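# Push a loose pipe fully into a push-fit fitting

## Task

Slide the loose pipe into the fitting's open end until it is fully seated, and it must stay that way once the robot lets go.

## Robot and tools

Robot: two seven-joint arms, left_arm and right_arm, each ending in a two-finger parallel gripper. Bases in the scene frame: left_arm at (+0.028, +0.300, +0.020) m, right_arm at (+0.043, -0.399, +0.020) m, both turned slightly about z. Scene frame: origin at table height midway between the nominal bases, +x out over the table, +y toward left_arm, +z up. Arm names do not match image sides. Each gripper's fingers point along its own +z and close along its own y. The reported end_effector_position is the point between the closed pads; fingertips extend about 19 mm past it when closed, about 6 mm when fully open. A camera stand sits behind the arms. Cameras: cam_left_wrist and cam_right_wrist, both 672x504, on the wrists.

Motion row format (shared by execute_actions and move): one row of 16 numbers, each in [-1, 1], covering both arms even if only one moves. Order: left dx, dy, dz, rx, ry, rz, left gripper position, left gripper speed, then the same eight for the right arm. The six pose numbers are an offset, not a pose: they count from that arm's current Hand target along the Hand target's own axes (not scene axes). Scale: 1.0 = 0.6 m for dx/dy/dz, 1.0 = 180 degrees for rx/ry/rz, which form one rotation vector. All zeros re-request the current Hand target, which also makes an arm that settled short try again. Repeating the same offset moves further each time.

Gripper numbers are absolute: position +1 fully open (85 mm), 0 roughly 45 mm, -1 fully closed; the mapping is uneven, so trust position_measured_pct (about 50 minus 50 times the position where the fingers stand). Speed -1 to +1 gives about 20 to 150 mm/s and also sets grip strength (faster close from a centimetre or more wider grips harder). To grip, ask for a position clearly narrower than the object; to release, ask for a few mm wider. Always resend the same position and speed for a gripper you want unchanged, since 0 is a real command. Grippers begin fully open.

execute_actions(actions, cameras): actions is a list of actions; each action is a list of up to 15 rows, one per 1/30 s step, and the last row repeats to fill 15 steps. Every row in an action is an offset from the Hand target at that action's start. An empty list returns state and all camera images. cameras: list of names, ["all"], or [].

move(target, speed, blend, blocking, cameras): drives the grippers in straight lines. target is one 16-number row or a list of up to 15 rows; every row in the list is an offset from the same starting Hand targets, not chained. speed is metres per second, 0.002 to 0.5 (default 0.25), one value or one per target; rotation is capped at twice that in rad/s and at 0.873 rad/s. blend in metres rounds corners (0 = stop at each). Paths ignore obstacles and the other arm; a move lasts at most 10 s. Result adds a move: line with the ending (done, off_target, moving, held, fault) and limits (paced = clipped, held = steps withheld).

wait(seconds 0 to 10): lets time pass holding commands. stop(): brakes a running move. zoom_image(camera, region [x0, y0, x1, y1] pixels, at most 504 by 504): closer look at the newest image of a wrist camera. clear_fault(arm): clears a reported torque fault on left_arm or right_arm. finished_scene(scene): ends the current scene, given its number; irreversible, so only call once the pipe is seated.

Results: end_effector_position (m) and end_effector_quat_wxyz in the scene frame; Hand target (last commanded pose after the controller limits orientation to within 32 degrees of the measured one); Tool commands; object_status (0 moving, 1 blocked opening, 2 stopped on an object before the asked position = firm hold, 3 reached asked position or pads met = nothing held or soft grip); motor_current_ma (about 1000 when holding, near 0 in air); joint positions, velocities and torques; Flange force along the gripper's x y z (includes held weight, has offset); Wrist depth as 7x7 cells of mm distances (164 to 4000, '-' unknown). Readings can be off by a few centimetres.

Cautions: arms are stiff, so aiming even a few mm past a solid contact pushes very hard; when inserting, advance in small steps at low speed and back the target off once seated. Do not crash into the table or the fitting, never let the arms touch or grip each other, and do not drop the pipe or let anything leave the table. A joint over its torque limit (104.5 N m large joints, 51.3 N m wrist joints) or straying over 5 degrees halts that arm until clear_fault. Large rotations can swing the elbow. Holding loads or stretching out heats motors; a MOTOR HOT line warns, and at 75 °C the arm sinks and stops for 30 to 60 s. The pipe may occasionally get nudged by outside disturbances; recheck before finishing. Prefer smooth, moderate motions and avoid crushing grips on parts still resting on the table.

Each tool is called as name([rows], argument=value, ...), one row to a line, values as JSON.

## Session

execute_actions(actions=[])

Scene clock: 0.00 s.
left_arm: end_effector_position=(+1.0033, +0.2389, +0.2299) position_measured_pct=0.0 object_status=3 motor_current_ma=0 end_effector_quat_wxyz=(+0.043, +0.637, -0.218, +0.738) | right_arm: end_effector_position=(+0.2858, -0.6244, +0.2768) position_measured_pct=0.0 object_status=3 motor_current_ma=0 end_effector_quat_wxyz=(-0.020, +1.000, -0.004, +0.002)
Joint positions: left_arm=[-0.305 1.513 0.678 0.664 1.942 0.587 1.687] | right_arm=[0.27 0.132 0.46 1.897 -0.099 1.154 -0.781]
Joint velocities: within noise
Joint torques (N m): no reading
Flange force (N): no reading
Wrist depth (mm): cam_left_wrist=[2271 2376 2550 2674 2870 3055 3203 / 2232 2302 1956 2118 2786 3000 3172 / 1884 2021 1916 2059 2740 2751 3113 / 1763 2098 1878 1991 2132 2798 3000 / 1740 2188 1852 1950 2072 2751 2934 / 1722 2174 1822 1927 2040 2684 2921 / 1687 2153 1822 1868 1985 2652 2786] | cam_right_wrist=[429 427 425 422 419 417 414 / 430 427 424 422 419 417 414 / 430 427 424 422 419 416 413 / 431 426 423 423 419 417 413 / 430 427 424 422 419 416 414 / 431 426 425 422 420 416 413 / 429 427 424 422 419 417 413]
Hand target: left_arm +1.0033, +0.2389, +0.2299; +0.043, +0.637, -0.218, +0.738 | right_arm +0.2858, -0.6244, +0.2768; -0.020, +1.000, -0.004, +0.002
Tool commands: left_gripper/position=+1.0 left_gripper/speed=+1.0 right_gripper/position=+1.0 right_gripper/speed=+1.0

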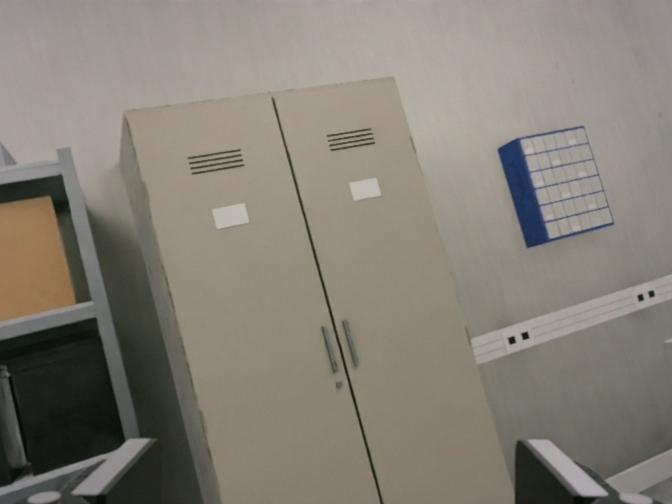

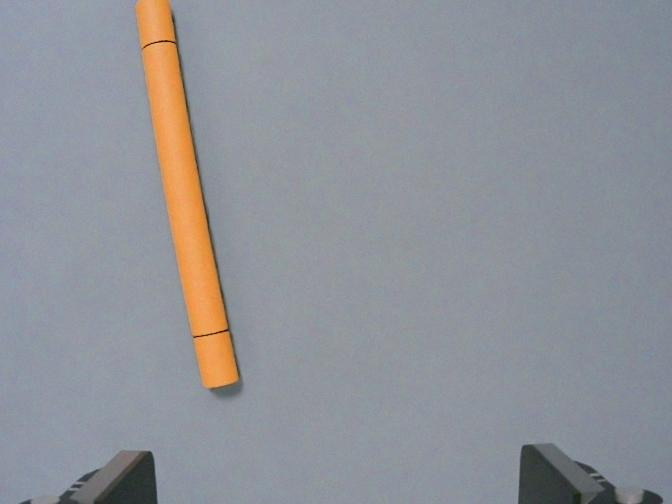

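move(target=[0.533,0.338,-0.587,0.031,-0.536,-0.158,1,1,0.275,-0.45,-0.283,0,0,0,1,1], speed=0.4, cameras=["all"])

Scene clock: 14.00 s.
left_arm: end_effector_position=(+0.5506, +0.1199, +0.4498) position_measured_pct=0.0 object_status=3 motor_current_ma=0 end_effector_quat_wxyz=(+0.000, +1.000, +0.000, +0.001) | right_arm: end_effector_position=(+0.4523, -0.3629, +0.4581) position_measured_pct=0.0 object_status=3 motor_current_ma=0 end_effector_quat_wxyz=(-0.020, +1.000, -0.004, +0.002)
Joint positions: left_arm=[0.166 0.698 0.431 0.473 2.841 -1.999 1.961] | right_arm=[-0.243 0.236 0.133 1.162 -0.072 1.738 -1.676]
Joint torques (N m): left_arm=[0.66 -20.61 0.42 -8.53 0.12 0.06 0.05] | right_arm=[-0.1 -13.69 -0.21 -8.83 -0.36 0.12 -0.02]
Flange force (N): left_arm=no reading | right_arm=[0.7 0.6 0.6]
Wrist depth (mm): cam_left_wrist=[594 596 595 595 594 595 596 / 595 595 595 596 596 595 597 / 595 593 595 594 596 595 597 / 596 597 596 595 596 596 596 / 594 597 596 597 598 597 598 / 595 598 596 597 597 596 598 / 598 597 596 598 597 597 599] | cam_right_wrist=[612 609 604 602 598 596 592 / 612 610 604 601 597 594 589 / 611 609 605 603 599 594 593 / 613 610 604 599 598 596 592 / 613 607 604 601 599 594 590 / 614 609 603 602 599 592 593 / 613 608 606 603 596 594 591]
Hand target: left_arm +0.5506, +0.1199, +0.4498; +0.000, +1.000, +0.000, +0.001 | right_arm +0.4523, -0.3629, +0.4581; -0.020, +1.000, -0.004, +0.002
Off the commanded pose: left_arm 0.000 m, 0 deg | right_arm 0.000 m, 0 deg.
move: done
camera_calibration:
cam_left_wrist: T_world_to_cam=[[-0.00702094, -0.99994, -0.00837049, 0.129148], [-0.999831, 0.00687721, 0.0170774, 0.594185], [-0.0170188, 0.00848897, -0.999819, 0.607899], [0, 0, 0, 1]] pos_world=[0.605337, 0.119894, 0.598723]
cam_right_wrist: T_world_to_cam=[[-0.0357679, -0.998066, -0.0508383, -0.318231], [-0.999299, 0.035155, 0.0128996, 0.516247], [-0.0110875, 0.0512641, -0.998624, 0.626242], [0, 0, 0, 1]] pos_world=[0.511446, -0.367868, 0.602542]

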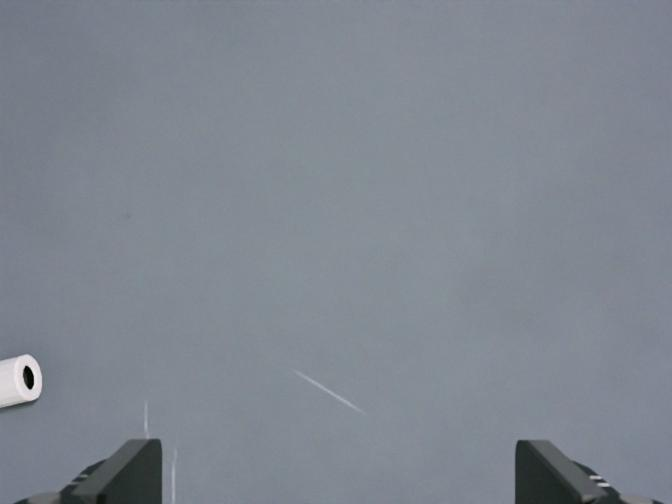

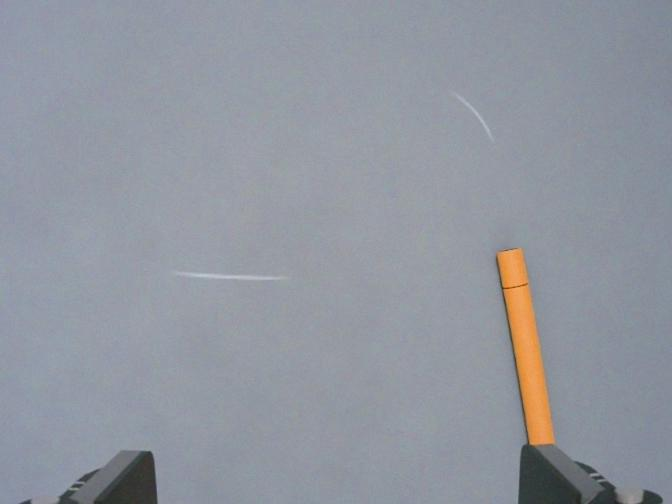

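move(target=[-0.167,-0.467,0,0,0,0,1,1,-0.2,0.1,0.0,0,0,0,1,1], speed=0.4, cameras=["all"])

Scene clock: 25.07 s.
left_arm: end_effector_position=(+0.4507, +0.4002, +0.4498) position_measured_pct=0.0 object_status=3 motor_current_ma=0 end_effector_quat_wxyz=(+0.000, +1.000, +0.000, +0.001) | right_arm: end_effector_position=(+0.3318, -0.4218, +0.4552) position_measured_pct=0.0 object_status=3 motor_current_ma=0 end_effector_quat_wxyz=(-0.020, +1.000, -0.004, +0.002)
Joint positions: left_arm=[-0.547 0.309 0.381 1.109 3.027 -1.742 1.382] | right_arm=[-0.181 -0.062 0.17 1.499 -0.03 1.7 -1.564]
Joint torques (N m): left_arm=[0.79 -13.89 0.13 -9.48 0.12 0.1 0.06] | right_arm=[-0.12 -7.77 -0.72 -8.9 -0.39 0.12 0.02]
Flange force (N): left_arm=[-4.4 -0.2 2.6] | right_arm=[0.9 1.3 0.6]
Wrist depth (mm): cam_left_wrist=[596 595 595 595 596 597 596 / 596 595 595 597 596 596 598 / 595 596 596 595 596 598 596 / 596 595 598 598 598 597 597 / 598 596 595 597 598 599 599 / 597 596 598 598 600 599 599 / 598 596 598 598 599 597 600] | cam_right_wrist=[609 608 602 599 595 591 588 / 611 608 603 598 595 593 588 / 611 608 603 600 595 591 588 / 612 607 604 598 595 593 589 / 610 607 605 598 596 591 588 / 612 606 603 600 596 591 589 / 609 607 604 599 595 592 587]
Hand target: left_arm +0.4507, +0.4002, +0.4498; +0.000, +1.000, +0.000, +0.001 | right_arm +0.3318, -0.4218, +0.4552; -0.020, +1.000, -0.004, +0.002
Off the commanded pose: left_arm 0.000 m, 0 deg | right_arm 0.000 m, 0 deg.
move: done
camera_calibration:
cam_left_wrist: T_world_to_cam=[[-0.00712028, -0.99994, -0.00826985, 0.40872], [-0.99983, 0.00697826, 0.0170767, 0.492234], [-0.0170179, 0.00839003, -0.99982, 0.603858], [0, 0, 0, 1]] pos_world=[0.505337, 0.400194, 0.598724]
cam_right_wrist: T_world_to_cam=[[-0.035772, -0.998066, -0.0508384, -0.381573], [-0.999298, 0.0351591, 0.0128998, 0.397944], [-0.0110874, 0.0512641, -0.998624, 0.625034], [0, 0, 0, 1]] pos_world=[0.390946, -0.426868, 0.599642]

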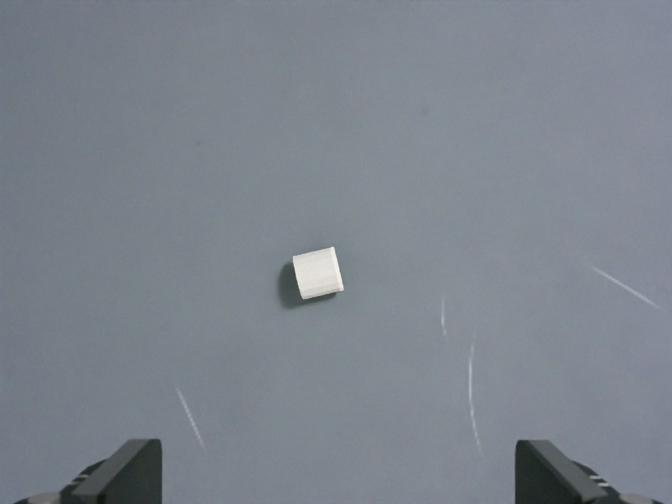

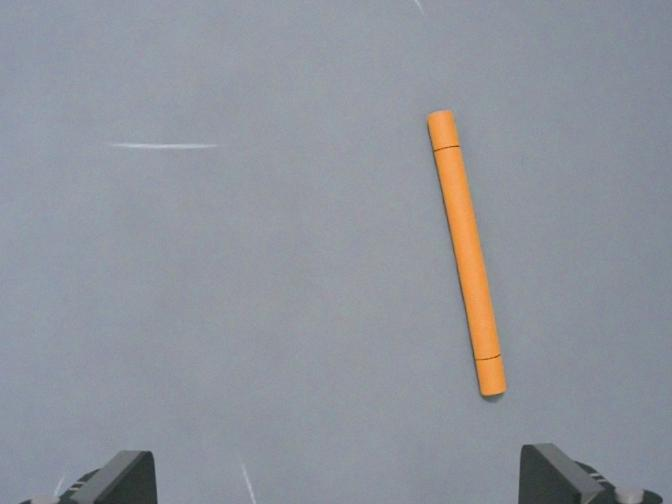

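zoom_image(camera="cam_left_wrist", region=[250, 210, 390, 340])

zoom_image(camera="cam_right_wrist", region=[310, 90, 620, 420])

Scaled by 3.600.

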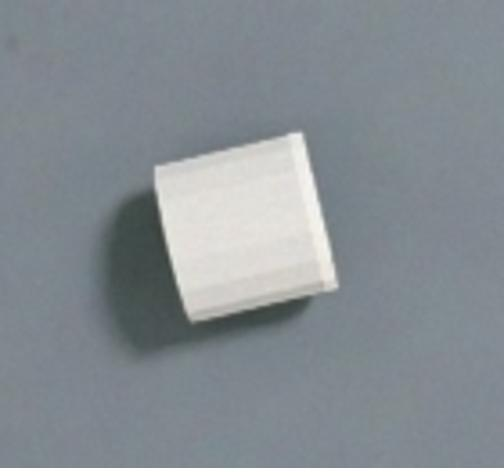

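Scaled by 1.527.

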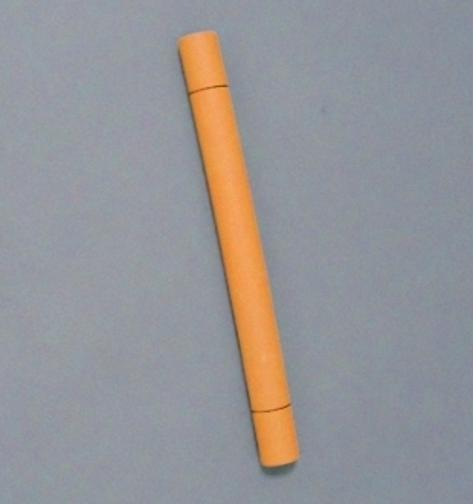

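move(target=[0.049,0.567,0.383,0.217,0.217,-0.465,1,1,0.1125,0.164,0.536,-0.0127,-0.0013,-0.0525,1,1], speed=0.4, cameras=["all"])

Scene clock: 68.20 s.
left_arm: end_effector_position=(+0.4800, +0.0601, +0.2199) position_measured_pct=0.0 object_status=3 motor_current_ma=0 end_effector_quat_wxyz=(-0.299, +0.641, +0.641, +0.300) | right_arm: end_effector_position=(+0.3998, -0.5077, +0.1301) position_measured_pct=0.0 object_status=3 motor_current_ma=0 end_effector_quat_wxyz=(+0.000, +0.997, +0.078, +0.001)
Joint positions: left_arm=[0.682 1.036 0.22 0.883 2.39 -1.925 4.009] | right_arm=[0.033 0.437 0.221 2.045 -0.152 0.671 -1.032]
Joint torques (N m): left_arm=[0.69 -24.01 -0.72 -7.4 -1.28 -1.65 0.11] | right_arm=[-0.12 -13.94 0.43 -5.46 -0.29 0.15 -0.02]
Flange force (N): left_arm=[2.6 -2.9 3.5] | right_arm=[0.1 0.5 0.7]
Wrist depth (mm): cam_left_wrist=[923 917 915 920 889 920 916 / 766 766 763 765 763 738 764 / 621 639 639 637 636 636 620 / 547 547 547 544 546 545 546 / 488 489 488 488 477 488 488 / 432 432 432 432 432 432 432 / 403 402 402 401 402 403 401] | cam_right_wrist=[276 275 275 275 275 275 275 / 275 276 276 276 275 276 275 / 275 275 275 255 275 276 275 / 275 276 275 256 275 275 275 / 276 276 275 257 275 275 275 / 276 275 275 258 275 275 275 / 275 275 275 260 276 275 275]
Hand target: left_arm +0.4800, +0.0601, +0.2199; -0.299, +0.641, +0.641, +0.300 | right_arm +0.3998, -0.5077, +0.1301; +0.000, +0.997, +0.078, +0.001
Off the commanded pose: left_arm 0.000 m, 0 deg | right_arm 0.000 m, 0 deg.
move: done
camera_calibration:
cam_left_wrist: T_world_to_cam=[[0.999962, 0.00102026, -0.00870179, -0.476555], [-0.00589834, -0.65602, -0.75472, 0.260295], [-0.00647856, 0.754743, -0.655989, 0.251929], [0, 0, 0, 1]] pos_world=[0.479704, -0.0188968, 0.357566]
cam_right_wrist: T_world_to_cam=[[0.128675, -0.991633, -0.0103395, -0.549119], [-0.99159, -0.128802, 0.012632, 0.386807], [-0.013858, 0.0086271, -0.999867, 0.285158], [0, 0, 0, 1]] pos_world=[0.458163, -0.497163, 0.274556]

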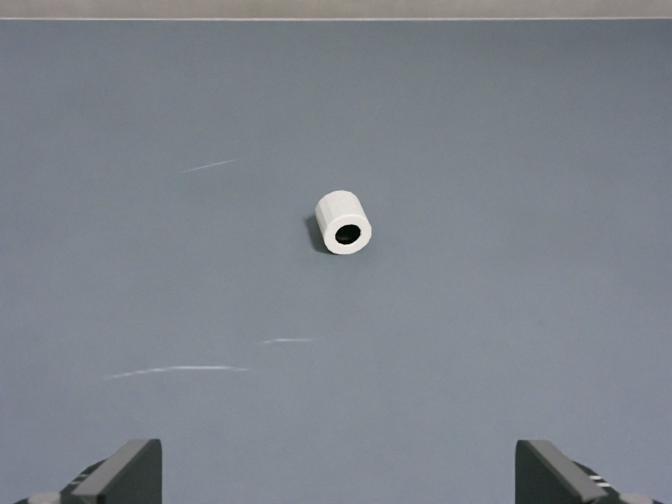

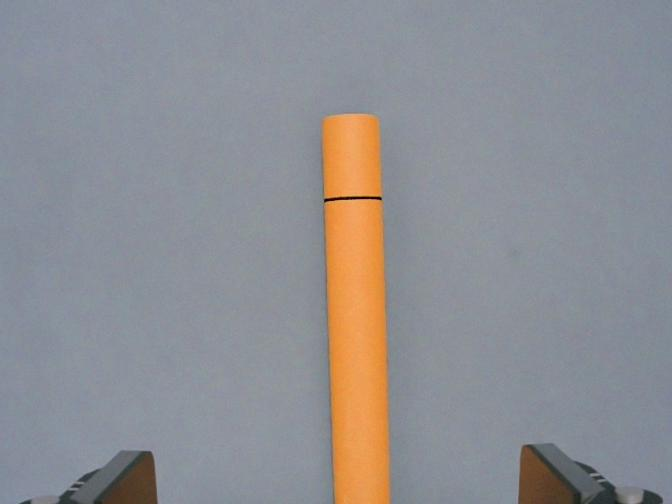

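zoom_image(camera="cam_left_wrist", region=[280, 170, 400, 280])

Scaled by 4.200.

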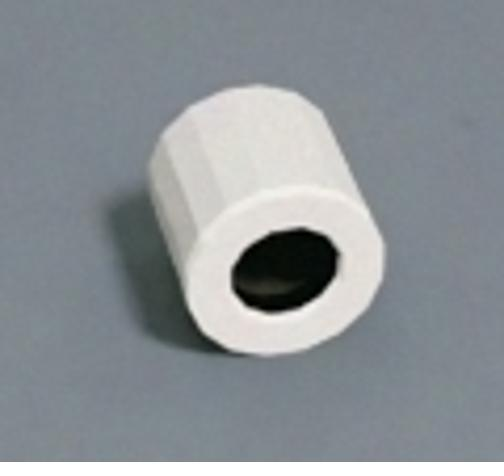

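move([
  [0.442,-0.025,0.630,-0.684,-0.005,0.626,1,1,0.0217,0.0053,0.1167,0,0,0,-0.1,1],
  [0.279,-0.025,0.721,-0.684,-0.005,0.626,1,1,0.0217,0.0053,0.18,0,0,0,-0.1,1],
  [0.279,-0.025,0.721,-0.684,-0.005,0.626,-0.65,0,0.0217,0.0053,0.18,0,0,0,-0.8,-1],
], speed=[0.4, 0.1, 0.1], cameras=["all"])

Scene clock: 121.57 s.
left_arm: end_effector_position=(+0.4657, +0.4992, +0.0704) position_measured_pct=82.3 object_status=3 motor_current_ma=0 end_effector_quat_wxyz=(+0.238, +0.723, -0.575, +0.300) | right_arm: end_effector_position=(+0.4135, -0.5088, +0.0221) position_measured_pct=76.6 object_status=0 motor_current_ma=1000 end_effector_quat_wxyz=(+0.000, +0.997, +0.078, +0.002)
Joint positions: left_arm=[-1.421 1.452 1.301 1.422 -0.592 1.252 3.108] | right_arm=[0.104 0.705 0.125 2.076 -0.229 0.371 -0.971]
Joint torques (N m): left_arm=[0.63 -19.24 8.49 -1.67 2.18 0.09 0.02] | right_arm=[-0.43 -10.57 -0.42 -3.9 -0.48 -1.39 -0.04]
Flange force (N): left_arm=[2.0 4.1 -0.1] | right_arm=[-4.0 -0.6 -18.3]
Wrist depth (mm): cam_left_wrist=[446 447 448 449 449 450 453 / 388 379 389 390 390 391 383 / 335 336 337 337 338 338 339 / 296 302 302 303 303 298 298 / 269 269 265 223 271 271 271 / 243 243 243 236 244 244 245 / 228 232 232 232 232 233 233] | cam_right_wrist=[168 168 168 168 168 168 168 / 168 168 168 - 168 168 168 / 168 168 168 - 168 168 168 / 168 168 168 - 168 168 168 / 168 168 168 - 168 168 168 / 168 168 168 - 168 168 168 / - 168 168 - 168 168 -]
Hand target: left_arm +0.4657, +0.4992, +0.0704; +0.238, +0.723, -0.575, +0.300 | right_arm +0.4135, -0.5088, +0.0221; +0.000, +0.997, +0.078, +0.002
Off the commanded pose: left_arm 0.000 m, 0 deg | right_arm 0.000 m, 0 deg.
move: done; limits=paced
camera_calibration:
cam_left_wrist: T_world_to_cam=[[-0.973853, -0.226943, -0.0103419, 0.569163], [-0.156308, 0.702392, -0.694416, -0.176822], [0.164857, -0.674643, -0.719499, 0.460541], [0, 0, 0, 1]] pos_world=[0.450719, 0.564066, 0.214457]
cam_right_wrist: T_world_to_cam=[[0.128676, -0.991633, -0.0103266, -0.552991], [-0.991591, -0.128802, 0.0125328, 0.401643], [-0.013758, 0.0086271, -0.999868, 0.177424], [0, 0, 0, 1]] pos_world=[0.471864, -0.498163, 0.166657]

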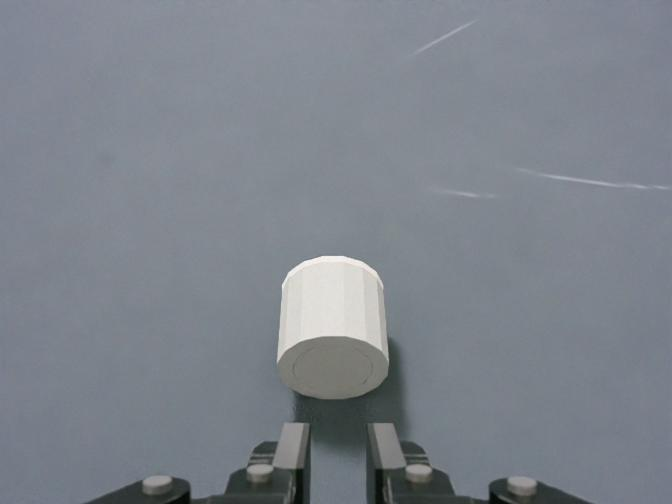

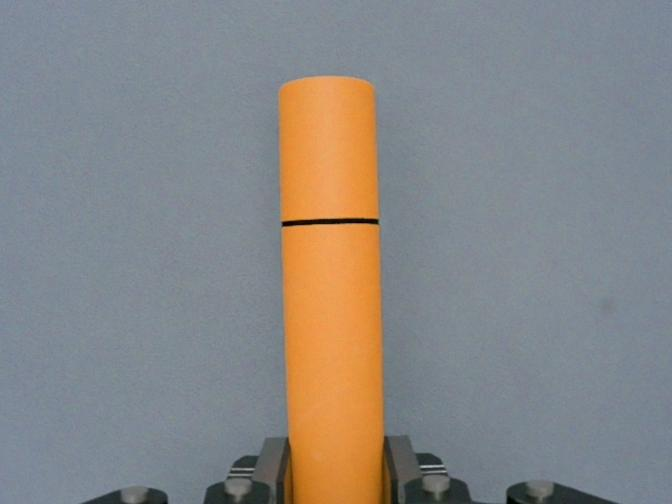

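move([
  [-0.0037,-0.001,0.05,0,0,0,-0.65,0,0,0,-0.083,0,0,0,-0.8,-1],
  [-0.0073,-0.002,0.101,0,0,0,-0.65,0,0.398,-0.9726,-0.08,0,0,-0.5228,-0.8,-1],
], speed=[0.12, 0.35], blend=[0.02, 0], cameras=["all"])

Scene clock: 141.47 s.
left_arm: end_effector_position=(+0.4759, +0.4607, +0.0245) position_measured_pct=82.3 object_status=3 motor_current_ma=0 end_effector_quat_wxyz=(+0.238, +0.723, -0.575, +0.300) | right_arm: end_effector_position=(+0.5584, +0.1048, +0.0709) position_measured_pct=76.6 object_status=2 motor_current_ma=1000 end_effector_quat_wxyz=(+0.001, +0.622, +0.783, +0.001)
Joint positions: left_arm=[-1.381 1.512 1.25 1.494 -0.645 1.117 3.142] | right_arm=[-0.819 1.313 -0.135 0.351 0.133 1.479 -0.608]
Joint torques (N m): left_arm=[0.66 -18.58 8.49 -0.79 2.01 0.05 0.07] | right_arm=[-0.14 -29.56 -0.41 -9.41 -0.23 0.19 -0.01]
Flange force (N): left_arm=[1.9 3.5 -1.0] | right_arm=no reading
Wrist depth (mm): cam_left_wrist=[352 353 354 354 355 356 357 / 299 306 307 308 309 302 310 / 264 265 260 266 266 267 268 / 233 234 234 180 235 235 236 / 212 213 206 167 214 214 214 / 189 192 189 170 190 190 193 / - 180 - - - 181 -] | cam_right_wrist=[214 214 214 214 214 214 214 / 214 214 214 - 214 214 214 / 214 214 214 - 214 214 214 / 214 214 214 - 215 214 214 / 214 214 214 - 214 214 214 / 215 214 214 - 215 214 214 / 215 215 - - - 215 215]
Hand target: left_arm +0.4759, +0.4607, +0.0245; +0.238, +0.723, -0.575, +0.300 | right_arm +0.5584, +0.1048, +0.0709; +0.001, +0.622, +0.783, +0.001
Off the commanded pose: left_arm 0.000 m, 0 deg | right_arm 0.000 m, 0 deg.
move: done
camera_calibration:
cam_left_wrist: T_world_to_cam=[[-0.973838, -0.227011, -0.0102736, 0.569901], [-0.156403, 0.70237, -0.694417, -0.180004], [0.164856, -0.674642, -0.7195, 0.399861], [0, 0, 0, 1]] pos_world=[0.460919, 0.525566, 0.168557]
cam_right_wrist: T_world_to_cam=[[0.97992, 0.199262, -0.00721393, -0.563054], [0.199353, -0.979803, 0.0156378, 0.0477427], [-0.00395221, -0.0167619, -0.999852, 0.219978], [0, 0, 0, 1]] pos_world=[0.543099, 0.162661, 0.215137]

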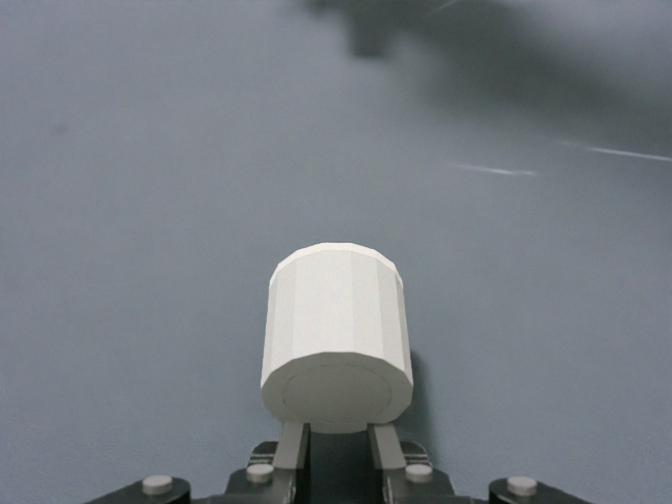

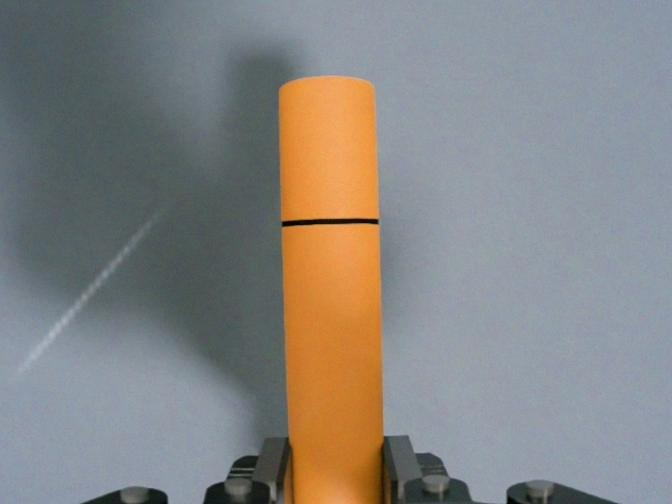

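move(target=[0,0,0,0,0,0,-0.65,0,0.297,0.0017,0.0655,0,0,-0.0005,-0.8,-1], speed=0.2, cameras=["all"])

zoom_image(camera="cam_left_wrist", region=[220, 100, 460, 340])

zoom_image(camera="cam_right_wrist", region=[200, 0, 460, 200])

Scene clock: 152.50 s.
left_arm: end_effector_position=(+0.4759, +0.4607, +0.0245) position_measured_pct=82.3 object_status=3 motor_current_ma=0 end_effector_quat_wxyz=(+0.238, +0.723, -0.575, +0.300) | right_arm: end_effector_position=(+0.5186, +0.2778, +0.0315) position_measured_pct=76.6 object_status=2 motor_current_ma=1000 end_effector_quat_wxyz=(-0.008, +0.614, +0.775, +0.150)
Joint positions: left_arm=[-1.381 1.512 1.25 1.494 -0.645 1.117 3.142] | right_arm=[-1.021 1.521 -0.118 0.035 0.131 1.285 -0.768]
Joint torques (N m): left_arm=[0.6 -18.69 8.45 -0.73 2.06 0 0.07] | right_arm=[-0.62 -27.71 -0.94 -8.99 -1.02 -1.2 -0.22]
Flange force (N): left_arm=[1.6 3.0 -1.0] | right_arm=no reading
Wrist depth (mm): cam_left_wrist=[352 353 343 267 335 356 357 / 298 307 299 263 309 302 310 / 265 265 266 222 267 267 268 / 233 234 234 180 235 235 236 / 212 213 206 167 214 214 214 / 189 192 189 170 190 190 193 / - 180 - - - 181 -] | cam_right_wrist=[182 188 192 191 208 217 226 / 178 183 189 198 203 212 220 / 174 179 185 - 199 206 214 / 171 176 181 - 194 201 209 / 168 172 177 - 190 196 203 / 166 169 174 - 186 192 198 / - 167 171 - 184 190 194]
Hand target: left_arm +0.4759, +0.4607, +0.0245; +0.238, +0.723, -0.575, +0.300 | right_arm +0.5192, +0.2787, +0.0315; +0.001, +0.621, +0.783, +0.001
Off the commanded pose: left_arm 0.000 m, 0 deg | right_arm 0.001 m, 17 deg.
elbow stopped short (right arm): the move would have taken joint 4 (elbow) straighter than the controller allows.
move: off_target (right_arm)
camera_calibration:
cam_left_wrist: T_world_to_cam=[[-0.973838, -0.227011, -0.0102736, 0.569901], [-0.156403, 0.70237, -0.694417, -0.180004], [0.164856, -0.674642, -0.7195, 0.399861], [0, 0, 0, 1]] pos_world=[0.460919, 0.525566, 0.168557]
cam_right_wrist: T_world_to_cam=[[0.962138, 0.176714, 0.207514, -0.550137], [0.216403, -0.958146, -0.187419, 0.217242], [0.165709, 0.225229, -0.96011, 0.0268978], [0, 0, 0, 1]] pos_world=[0.477839, 0.299308, 0.180701]

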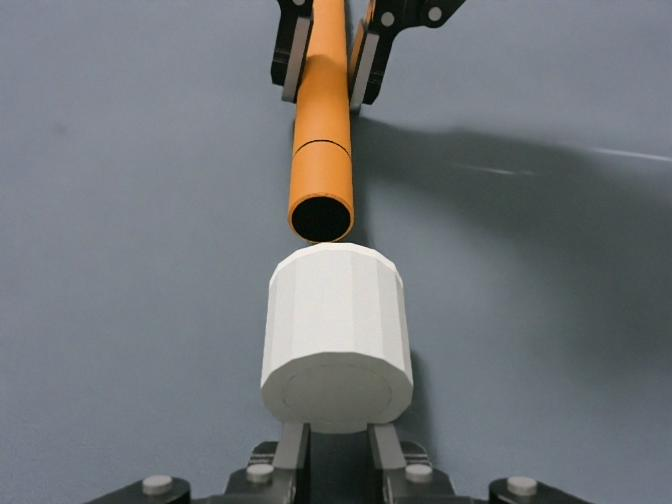

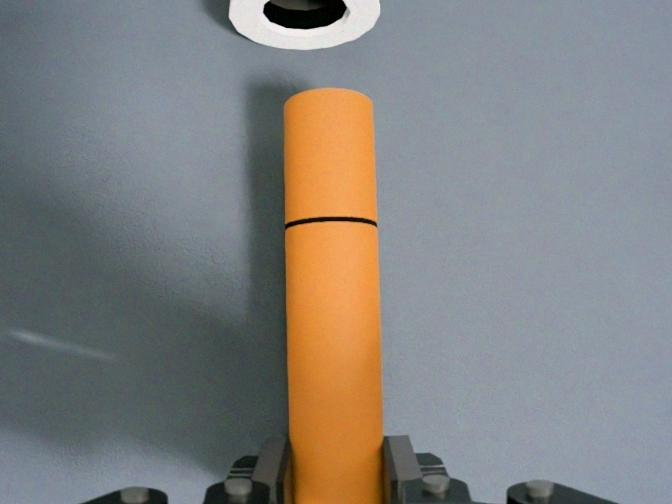

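Scaled by 2.100.

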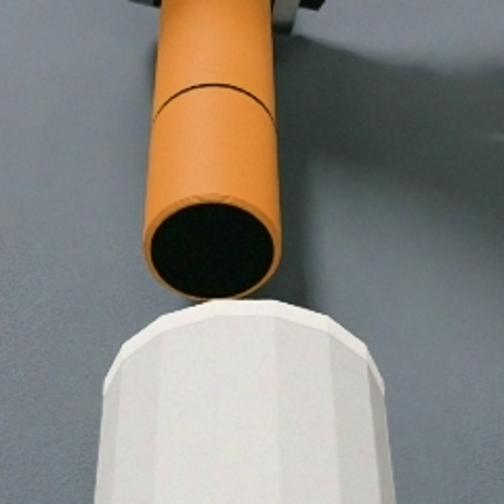

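Scaled by 1.938.

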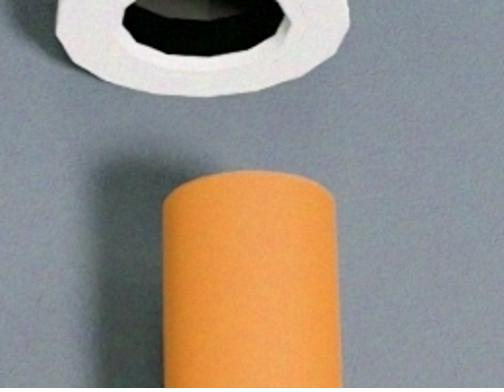

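move(target=[0.00707,0,0.00707,0,0,0,-0.65,0,-0.443,0.001,-0.0475,0,0,0,-0.8,-1], speed=0.2, cameras=["all"])

Scene clock: 183.57 s.
left_arm: end_effector_position=(+0.4772, +0.4549, +0.0245) position_measured_pct=82.3 object_status=3 motor_current_ma=0 end_effector_quat_wxyz=(+0.238, +0.723, -0.575, +0.300) | right_arm: end_effector_position=(+0.5803, +0.0199, +0.0601) position_measured_pct=76.6 object_status=2 motor_current_ma=1000 end_effector_quat_wxyz=(+0.001, +0.622, +0.783, +0.001)
Joint positions: left_arm=[-1.375 1.511 1.249 1.507 -0.646 1.103 3.153] | right_arm=[-0.687 1.151 -0.134 0.76 0.132 1.234 -0.526]
Joint torques (N m): left_arm=[0.67 -18.55 8.53 -0.79 2.04 0.01 0.07] | right_arm=[-0.24 -27.96 -0.91 -8.83 -0.28 0.22 -0.02]
Flange force (N): left_arm=[1.7 3.6 -0.9] | right_arm=[-0.5 -0.2 2.5]
Wrist depth (mm): cam_left_wrist=[351 352 354 354 355 356 357 / 298 306 307 308 308 301 310 / 264 265 260 266 267 267 268 / 233 234 234 235 235 235 236 / 212 212 206 167 214 214 214 / 189 192 189 - 193 190 193 / - 180 - - - 181 -] | cam_right_wrist=[203 203 203 203 203 203 203 / 204 203 203 - 203 204 203 / 204 204 204 - 204 204 203 / 204 204 204 - 203 204 204 / 204 204 204 - 204 204 204 / 204 204 204 - 204 204 204 / 204 204 204 - - 204 204]
Hand target: left_arm +0.4772, +0.4549, +0.0245; +0.238, +0.723, -0.575, +0.300 | right_arm +0.5802, +0.0200, +0.0601; +0.001, +0.621, +0.783, +0.001
Off the commanded pose: left_arm 0.000 m, 0 deg | right_arm 0.000 m, 0 deg.
move: done
camera_calibration:
cam_left_wrist: T_world_to_cam=[[-0.973822, -0.227077, -0.0103429, 0.569889], [-0.156402, 0.702359, -0.694428, -0.17572], [0.164953, -0.674631, -0.719488, 0.39568], [0, 0, 0, 1]] pos_world=[0.462219, 0.519766, 0.168557]
cam_right_wrist: T_world_to_cam=[[0.979615, 0.200758, -0.00717711, -0.567502], [0.20085, -0.979492, 0.0159554, -0.0406558], [-0.00382674, -0.0170717, -0.999847, 0.207792], [0, 0, 0, 1]] pos_world=[0.564894, 0.077656, 0.204336]

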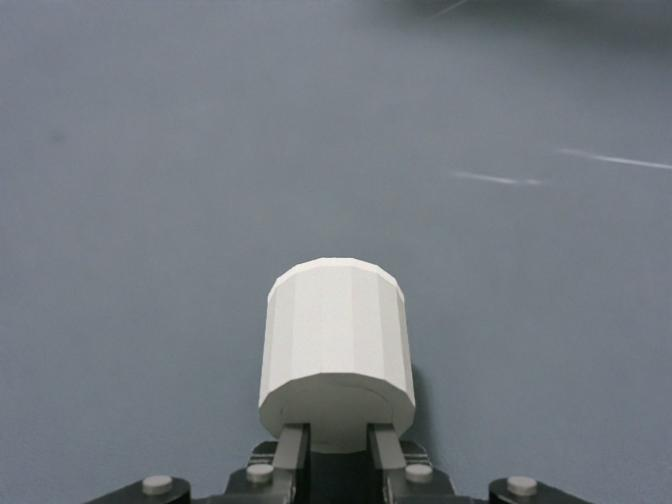

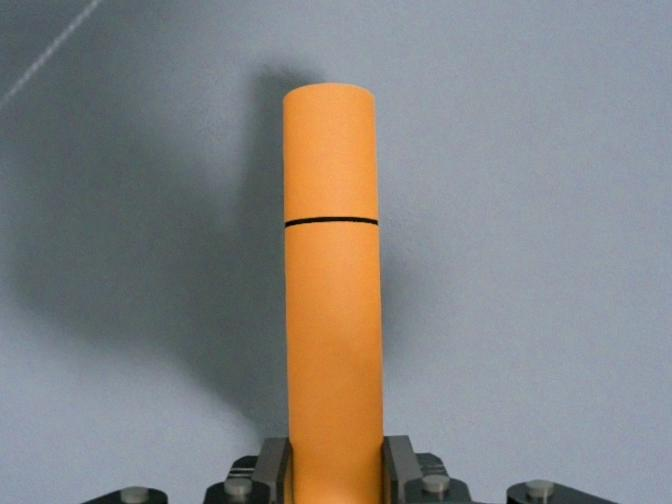

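move(target=[0.0059,0,0.0059,0,0,0,-0.65,0,0,0,0,0,0.0222,0,-0.8,-1], speed=0.05, cameras=["all"])

Scene clock: 192.07 s.
left_arm: end_effector_position=(+0.4784, +0.4500, +0.0245) position_measured_pct=82.3 object_status=3 motor_current_ma=0 end_effector_quat_wxyz=(+0.238, +0.723, -0.575, +0.300) | right_arm: end_effector_position=(+0.5802, +0.0200, +0.0601) position_measured_pct=76.6 object_status=2 motor_current_ma=1000 end_effector_quat_wxyz=(-0.026, +0.621, +0.783, +0.023)
Joint positions: left_arm=[-1.371 1.509 1.248 1.517 -0.648 1.091 3.162] | right_arm=[-0.643 1.126 -0.171 0.822 0.101 1.167 -0.493]
Joint torques (N m): left_arm=[0.67 -18.45 8.47 -0.71 1.98 -0.01 0.04] | right_arm=[-0.19 -27.68 -1.4 -8.72 -0.45 0.11 -0.04]
Flange force (N): left_arm=[1.7 3.3 -1.1] | right_arm=[-0.4 0.2 2.4]
Wrist depth (mm): cam_left_wrist=[351 352 353 355 355 356 358 / 299 306 307 307 309 301 310 / 264 265 260 266 266 267 268 / 233 234 234 234 235 235 236 / 212 213 206 167 214 214 214 / 189 192 189 - 193 190 193 / - 180 - - - 181 -] | cam_right_wrist=[212 212 212 212 212 212 212 / 211 210 210 - 210 210 210 / 209 209 209 - 209 209 209 / 208 208 208 - 208 208 208 / 206 206 206 - 206 206 206 / 205 205 205 - 205 205 205 / 204 204 204 - - 204 203]
Hand target: left_arm +0.4783, +0.4500, +0.0245; +0.238, +0.723, -0.575, +0.300 | right_arm +0.5802, +0.0200, +0.0601; -0.026, +0.621, +0.783, +0.023
Off the commanded pose: left_arm 0.000 m, 0 deg | right_arm 0.000 m, 0 deg.
move: done
camera_calibration:
cam_left_wrist: T_world_to_cam=[[-0.973853, -0.226943, -0.0103419, 0.569793], [-0.156308, 0.702392, -0.694416, -0.172168], [0.164857, -0.674643, -0.719499, 0.392246], [0, 0, 0, 1]] pos_world=[0.463319, 0.514866, 0.168557]
cam_right_wrist: T_world_to_cam=[[0.979432, 0.201566, -0.00914394, -0.567258], [0.200797, -0.978144, -0.0539995, -0.0363688], [-0.0198285, 0.0510527, -0.998499, 0.21561], [0, 0, 0, 1]] pos_world=[0.567169, 0.0677586, 0.208135]

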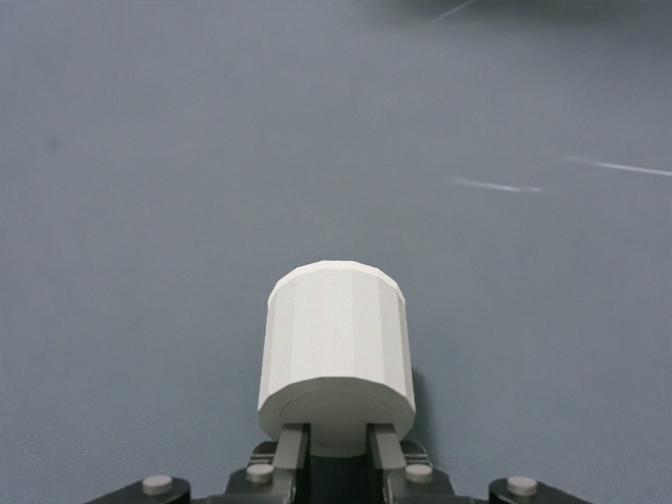

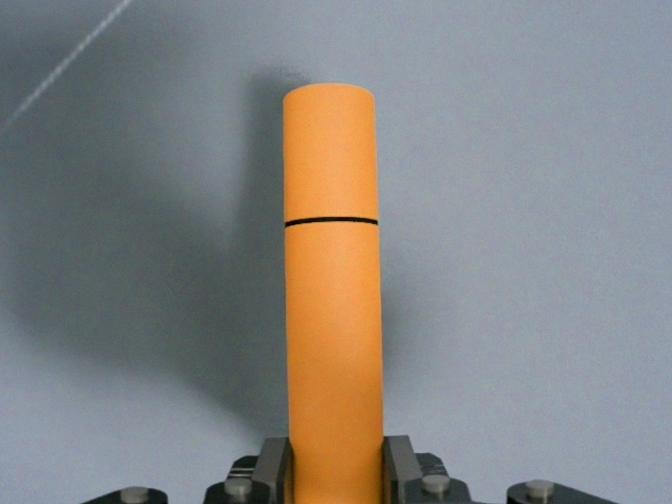

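move(target=[0.2885,-0.0022,0.2885,0,0,0,-0.65,0,0.0308,-0.0017,0.0497,0,0,0,-0.8,-1], speed=0.1, cameras=["all"])

zoom_image(camera="cam_left_wrist", region=[220, 100, 460, 340])

zoom_image(camera="cam_right_wrist", region=[200, 0, 460, 200])

Scene clock: 202.63 s.
left_arm: end_effector_position=(+0.5349, +0.2118, +0.0246) position_measured_pct=82.3 object_status=3 motor_current_ma=0 end_effector_quat_wxyz=(+0.238, +0.723, -0.575, +0.300) | right_arm: end_effector_position=(+0.5746, +0.0397, +0.0316) position_measured_pct=76.6 object_status=2 motor_current_ma=1000 end_effector_quat_wxyz=(-0.026, +0.621, +0.783, +0.023)
Joint positions: left_arm=[-0.963 1.421 1.147 1.776 -0.721 0.567 3.597] | right_arm=[-0.675 1.184 -0.167 0.785 0.103 1.144 -0.517]
Joint torques (N m): left_arm=[0.66 -16.82 8.68 -0.82 1.16 -0.82 0.01] | right_arm=[-0.12 -28.13 -1.36 -8.66 -0.42 0.07 -0.01]
Flange force (N): left_arm=[0.5 2.5 -2.8] | right_arm=[-0.2 0.2 2.4]
Wrist depth (mm): cam_left_wrist=[348 348 330 256 342 352 354 / 296 303 297 260 299 299 308 / 262 263 258 227 265 265 266 / 232 232 233 207 234 235 235 / 211 211 205 - 209 213 213 / 188 191 188 - 192 189 193 / - 180 - - - 181 -] | cam_right_wrist=[183 183 183 183 183 183 183 / 182 182 182 - 182 182 182 / 181 181 181 - 181 180 180 / 179 179 179 - 179 179 179 / 178 178 178 - 178 178 178 / 177 177 177 - 177 177 176 / - 176 176 - 176 176 -]
Hand target: left_arm +0.5349, +0.2118, +0.0246; +0.238, +0.723, -0.575, +0.300 | right_arm +0.5746, +0.0397, +0.0316; -0.026, +0.621, +0.783, +0.023
Off the commanded pose: left_arm 0.000 m, 0 deg | right_arm 0.000 m, 0 deg.
move: done
camera_calibration:
cam_left_wrist: T_world_to_cam=[[-0.973853, -0.226944, -0.0103419, 0.570857], [-0.156297, 0.702344, -0.694467, 0.0040737], [0.164869, -0.674692, -0.719451, 0.222286], [0, 0, 0, 1]] pos_world=[0.519919, 0.276666, 0.168657]
cam_right_wrist: T_world_to_cam=[[0.979432, 0.201566, -0.00914394, -0.566024], [0.200797, -0.978144, -0.0539995, -0.0174106], [-0.0198285, 0.0510527, -0.998499, 0.18613], [0, 0, 0, 1]] pos_world=[0.561569, 0.0875586, 0.179735]

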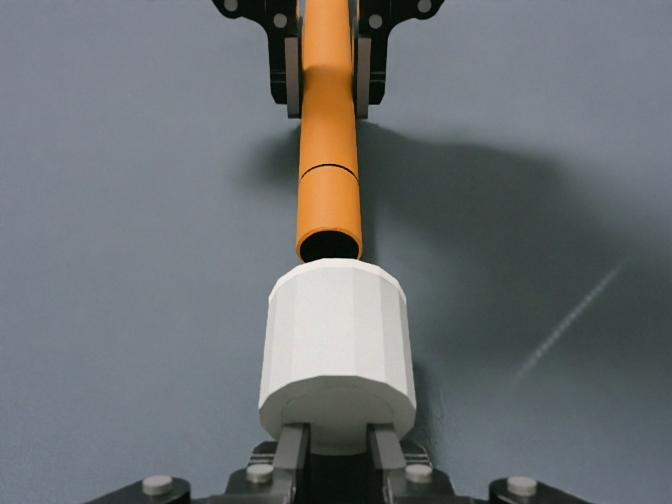

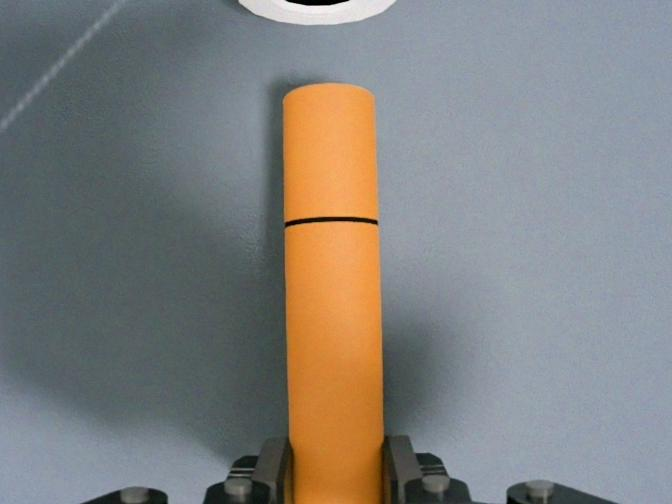

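Scaled by 2.100.

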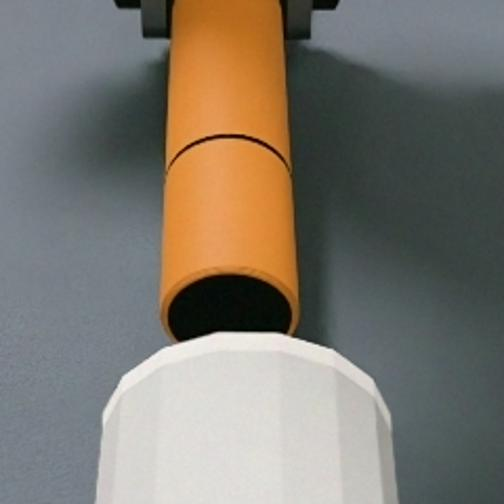

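Scaled by 1.938.

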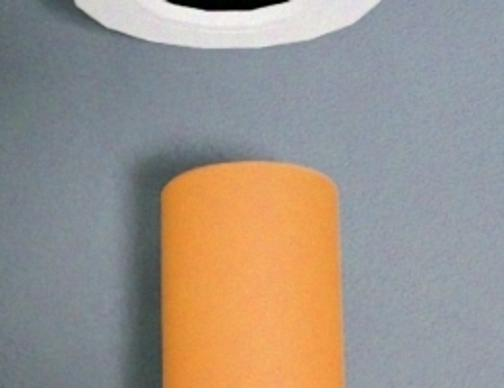

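move(target=[0,0,0,0,0,0,-0.65,0,0.0349,-0.0057,0.0024,0,0,0.0033,-0.8,-1], speed=0.06, cameras=["all"])

zoom_image(camera="cam_left_wrist", region=[240, 120, 440, 320])

zoom_image(camera="cam_right_wrist", region=[220, 0, 440, 200])

Scene clock: 226.83 s.
left_arm: end_effector_position=(+0.5349, +0.2118, +0.0246) position_measured_pct=82.3 object_status=3 motor_current_ma=0 end_effector_quat_wxyz=(+0.238, +0.723, -0.575, +0.300) | right_arm: end_effector_position=(+0.5665, +0.0594, +0.0316) position_measured_pct=76.6 object_status=2 motor_current_ma=1000 end_effector_quat_wxyz=(-0.026, +0.625, +0.780, +0.023)
Joint positions: left_arm=[-0.963 1.421 1.147 1.776 -0.721 0.567 3.597] | right_arm=[-0.708 1.203 -0.162 0.74 0.1 1.168 -0.553]
Joint torques (N m): left_arm=[0.82 -16.83 8.71 -0.75 1.16 -0.84 0.07] | right_arm=[-0.06 -28.45 -1.19 -8.83 -0.44 0.12 -0.01]
Flange force (N): left_arm=[0.1 2.3 -3.1] | right_arm=[-0.4 -0.2 2.6]
Wrist depth (mm): cam_left_wrist=[348 348 225 233 223 353 354 / 296 304 296 247 298 300 307 / 262 263 258 225 265 266 266 / 232 232 233 197 234 235 235 / 211 211 205 - 209 213 214 / 188 191 188 - 192 189 193 / - 180 - - - 181 -] | cam_right_wrist=[183 183 183 - 183 183 183 / 182 182 182 - 182 182 182 / 181 180 180 - 180 181 180 / 179 179 179 - 179 179 179 / 178 178 178 - 178 178 178 / 177 177 177 - 177 177 176 / - 176 176 - 176 176 -]
Hand target: left_arm +0.5349, +0.2118, +0.0246; +0.238, +0.723, -0.575, +0.300 | right_arm +0.5666, +0.0594, +0.0316; -0.026, +0.625, +0.780, +0.023
Off the commanded pose: left_arm 0.000 m, 0 deg | right_arm 0.000 m, 0 deg.
move: done
camera_calibration:
cam_left_wrist: T_world_to_cam=[[-0.973838, -0.227011, -0.0102736, 0.570856], [-0.156403, 0.70237, -0.694417, 0.00411336], [0.164856, -0.674642, -0.7195, 0.222288], [0, 0, 0, 1]] pos_world=[0.519919, 0.276666, 0.168657]
cam_right_wrist: T_world_to_cam=[[0.981448, 0.191474, -0.00985587, -0.562618], [0.190682, -0.980165, -0.0540008, 0.00930624], [-0.0200001, 0.0511197, -0.998492, 0.185058], [0, 0, 0, 1]] pos_world=[0.554107, 0.107388, 0.179737]

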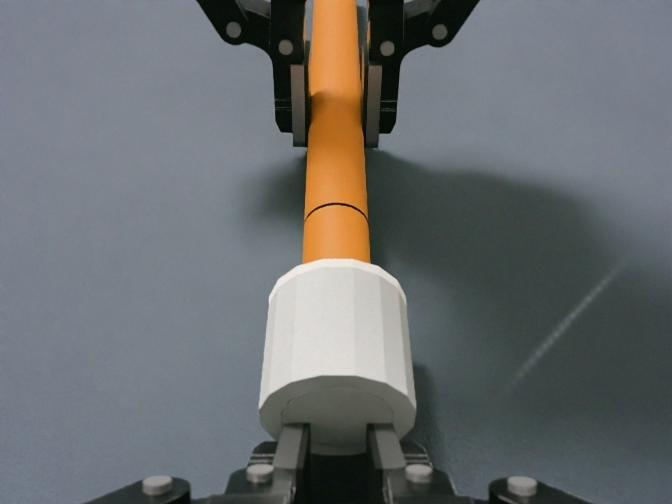

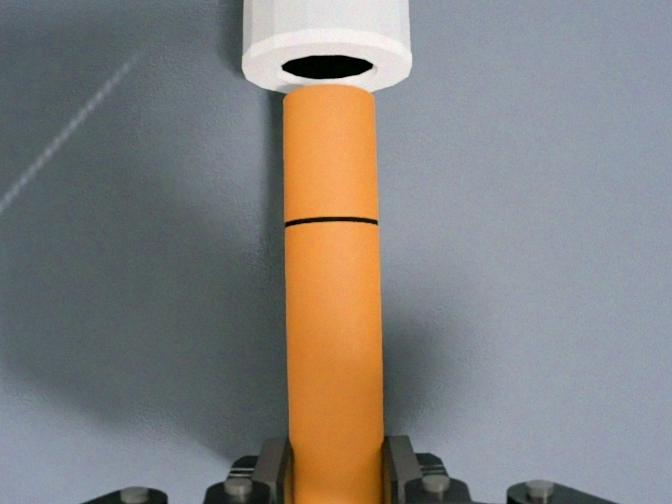

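Scaled by 2.520.

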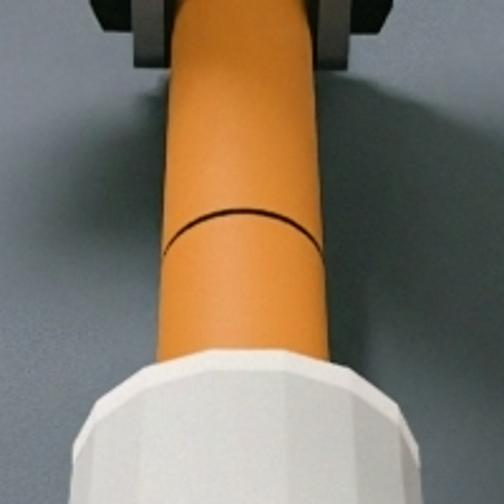

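Scaled by 2.291.

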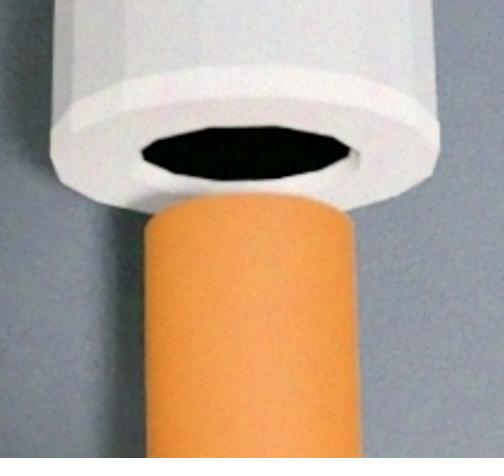

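move(target=[0,0,0,0,0,0,-0.65,0,0.0116,0,0.0008,0,0,0,-0.8,-1], speed=0.04, cameras=["all"])

zoom_image(camera="cam_right_wrist", region=[220, 0, 440, 200])

Scene clock: 230.83 s.
left_arm: end_effector_position=(+0.5349, +0.2118, +0.0246) position_measured_pct=82.3 object_status=3 motor_current_ma=0 end_effector_quat_wxyz=(+0.238, +0.723, -0.575, +0.300) | right_arm: end_effector_position=(+0.5651, +0.0661, +0.0316) position_measured_pct=76.6 object_status=2 motor_current_ma=1000 end_effector_quat_wxyz=(-0.026, +0.625, +0.780, +0.023)
Joint positions: left_arm=[-0.963 1.421 1.147 1.776 -0.721 0.567 3.597] | right_arm=[-0.719 1.214 -0.162 0.716 0.1 1.181 -0.56]
Joint torques (N m): left_arm=[3.9 -15.21 10.34 0.73 1.93 -1.36 0] | right_arm=[-4.2 -29.1 -4.29 -10.12 -2.18 -1.31 -0.01]
Flange force (N): left_arm=[-3.7 2.2 -7.9] | right_arm=[-7.2 -0.6 1.3]
Wrist depth (mm): cam_left_wrist=[347 348 219 265 219 352 354 / 295 304 296 244 298 299 307 / 262 263 258 225 265 265 266 / 232 232 233 196 233 234 235 / 211 211 205 - 209 213 213 / 188 191 188 - 189 189 192 / - 180 - - - 180 -] | cam_right_wrist=[183 183 183 - 183 183 183 / 181 182 181 - 181 181 182 / 180 180 180 - 180 180 180 / 179 179 179 - 179 179 179 / 178 178 178 - 178 178 177 / 177 177 177 - 176 176 177 / - 176 176 - 176 176 -]
Hand target: left_arm +0.5349, +0.2118, +0.0246; +0.238, +0.723, -0.575, +0.300 | right_arm +0.5650, +0.0662, +0.0316; -0.026, +0.625, +0.780, +0.023
Off the commanded pose: left_arm 0.000 m, 0 deg | right_arm 0.000 m, 0 deg.
move: done
camera_calibration:
cam_left_wrist: T_world_to_cam=[[-0.973822, -0.227077, -0.0103429, 0.570877], [-0.156402, 0.702359, -0.694428, 0.00411744], [0.164953, -0.674631, -0.719488, 0.222232], [0, 0, 0, 1]] pos_world=[0.519919, 0.276666, 0.168657]
cam_right_wrist: T_world_to_cam=[[0.981491, 0.191257, -0.00981101, -0.562534], [0.190471, -0.980218, -0.0537862, 0.0162242], [-0.0199039, 0.0509219, -0.998504, 0.184658], [0, 0, 0, 1]] pos_world=[0.552708, 0.114089, 0.179736]

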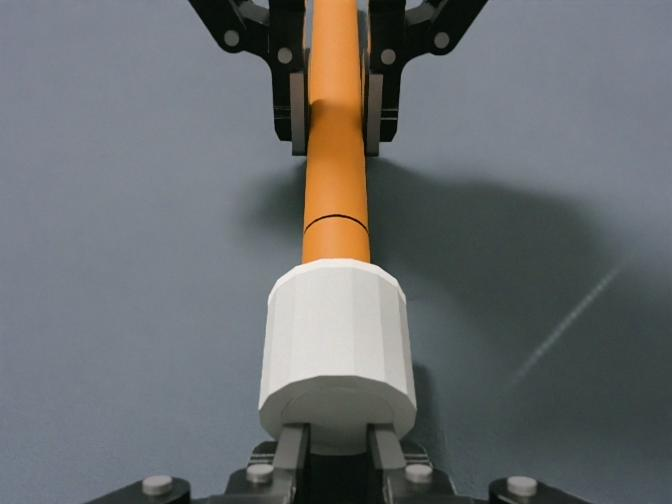

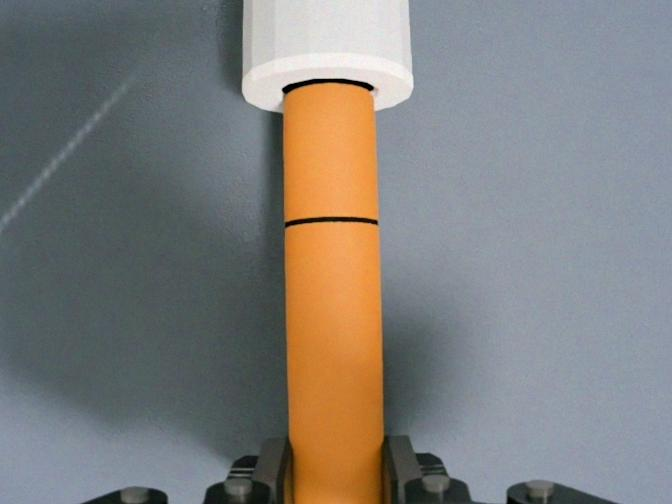

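Scaled by 2.291.

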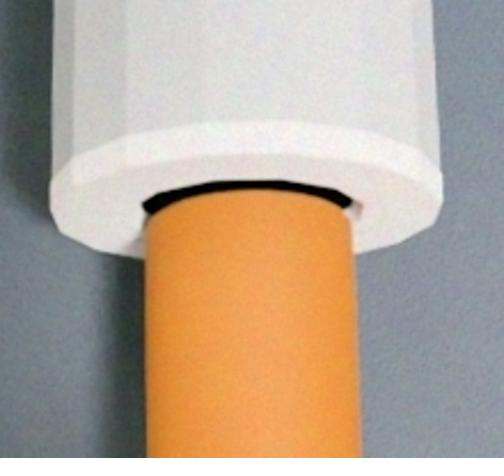

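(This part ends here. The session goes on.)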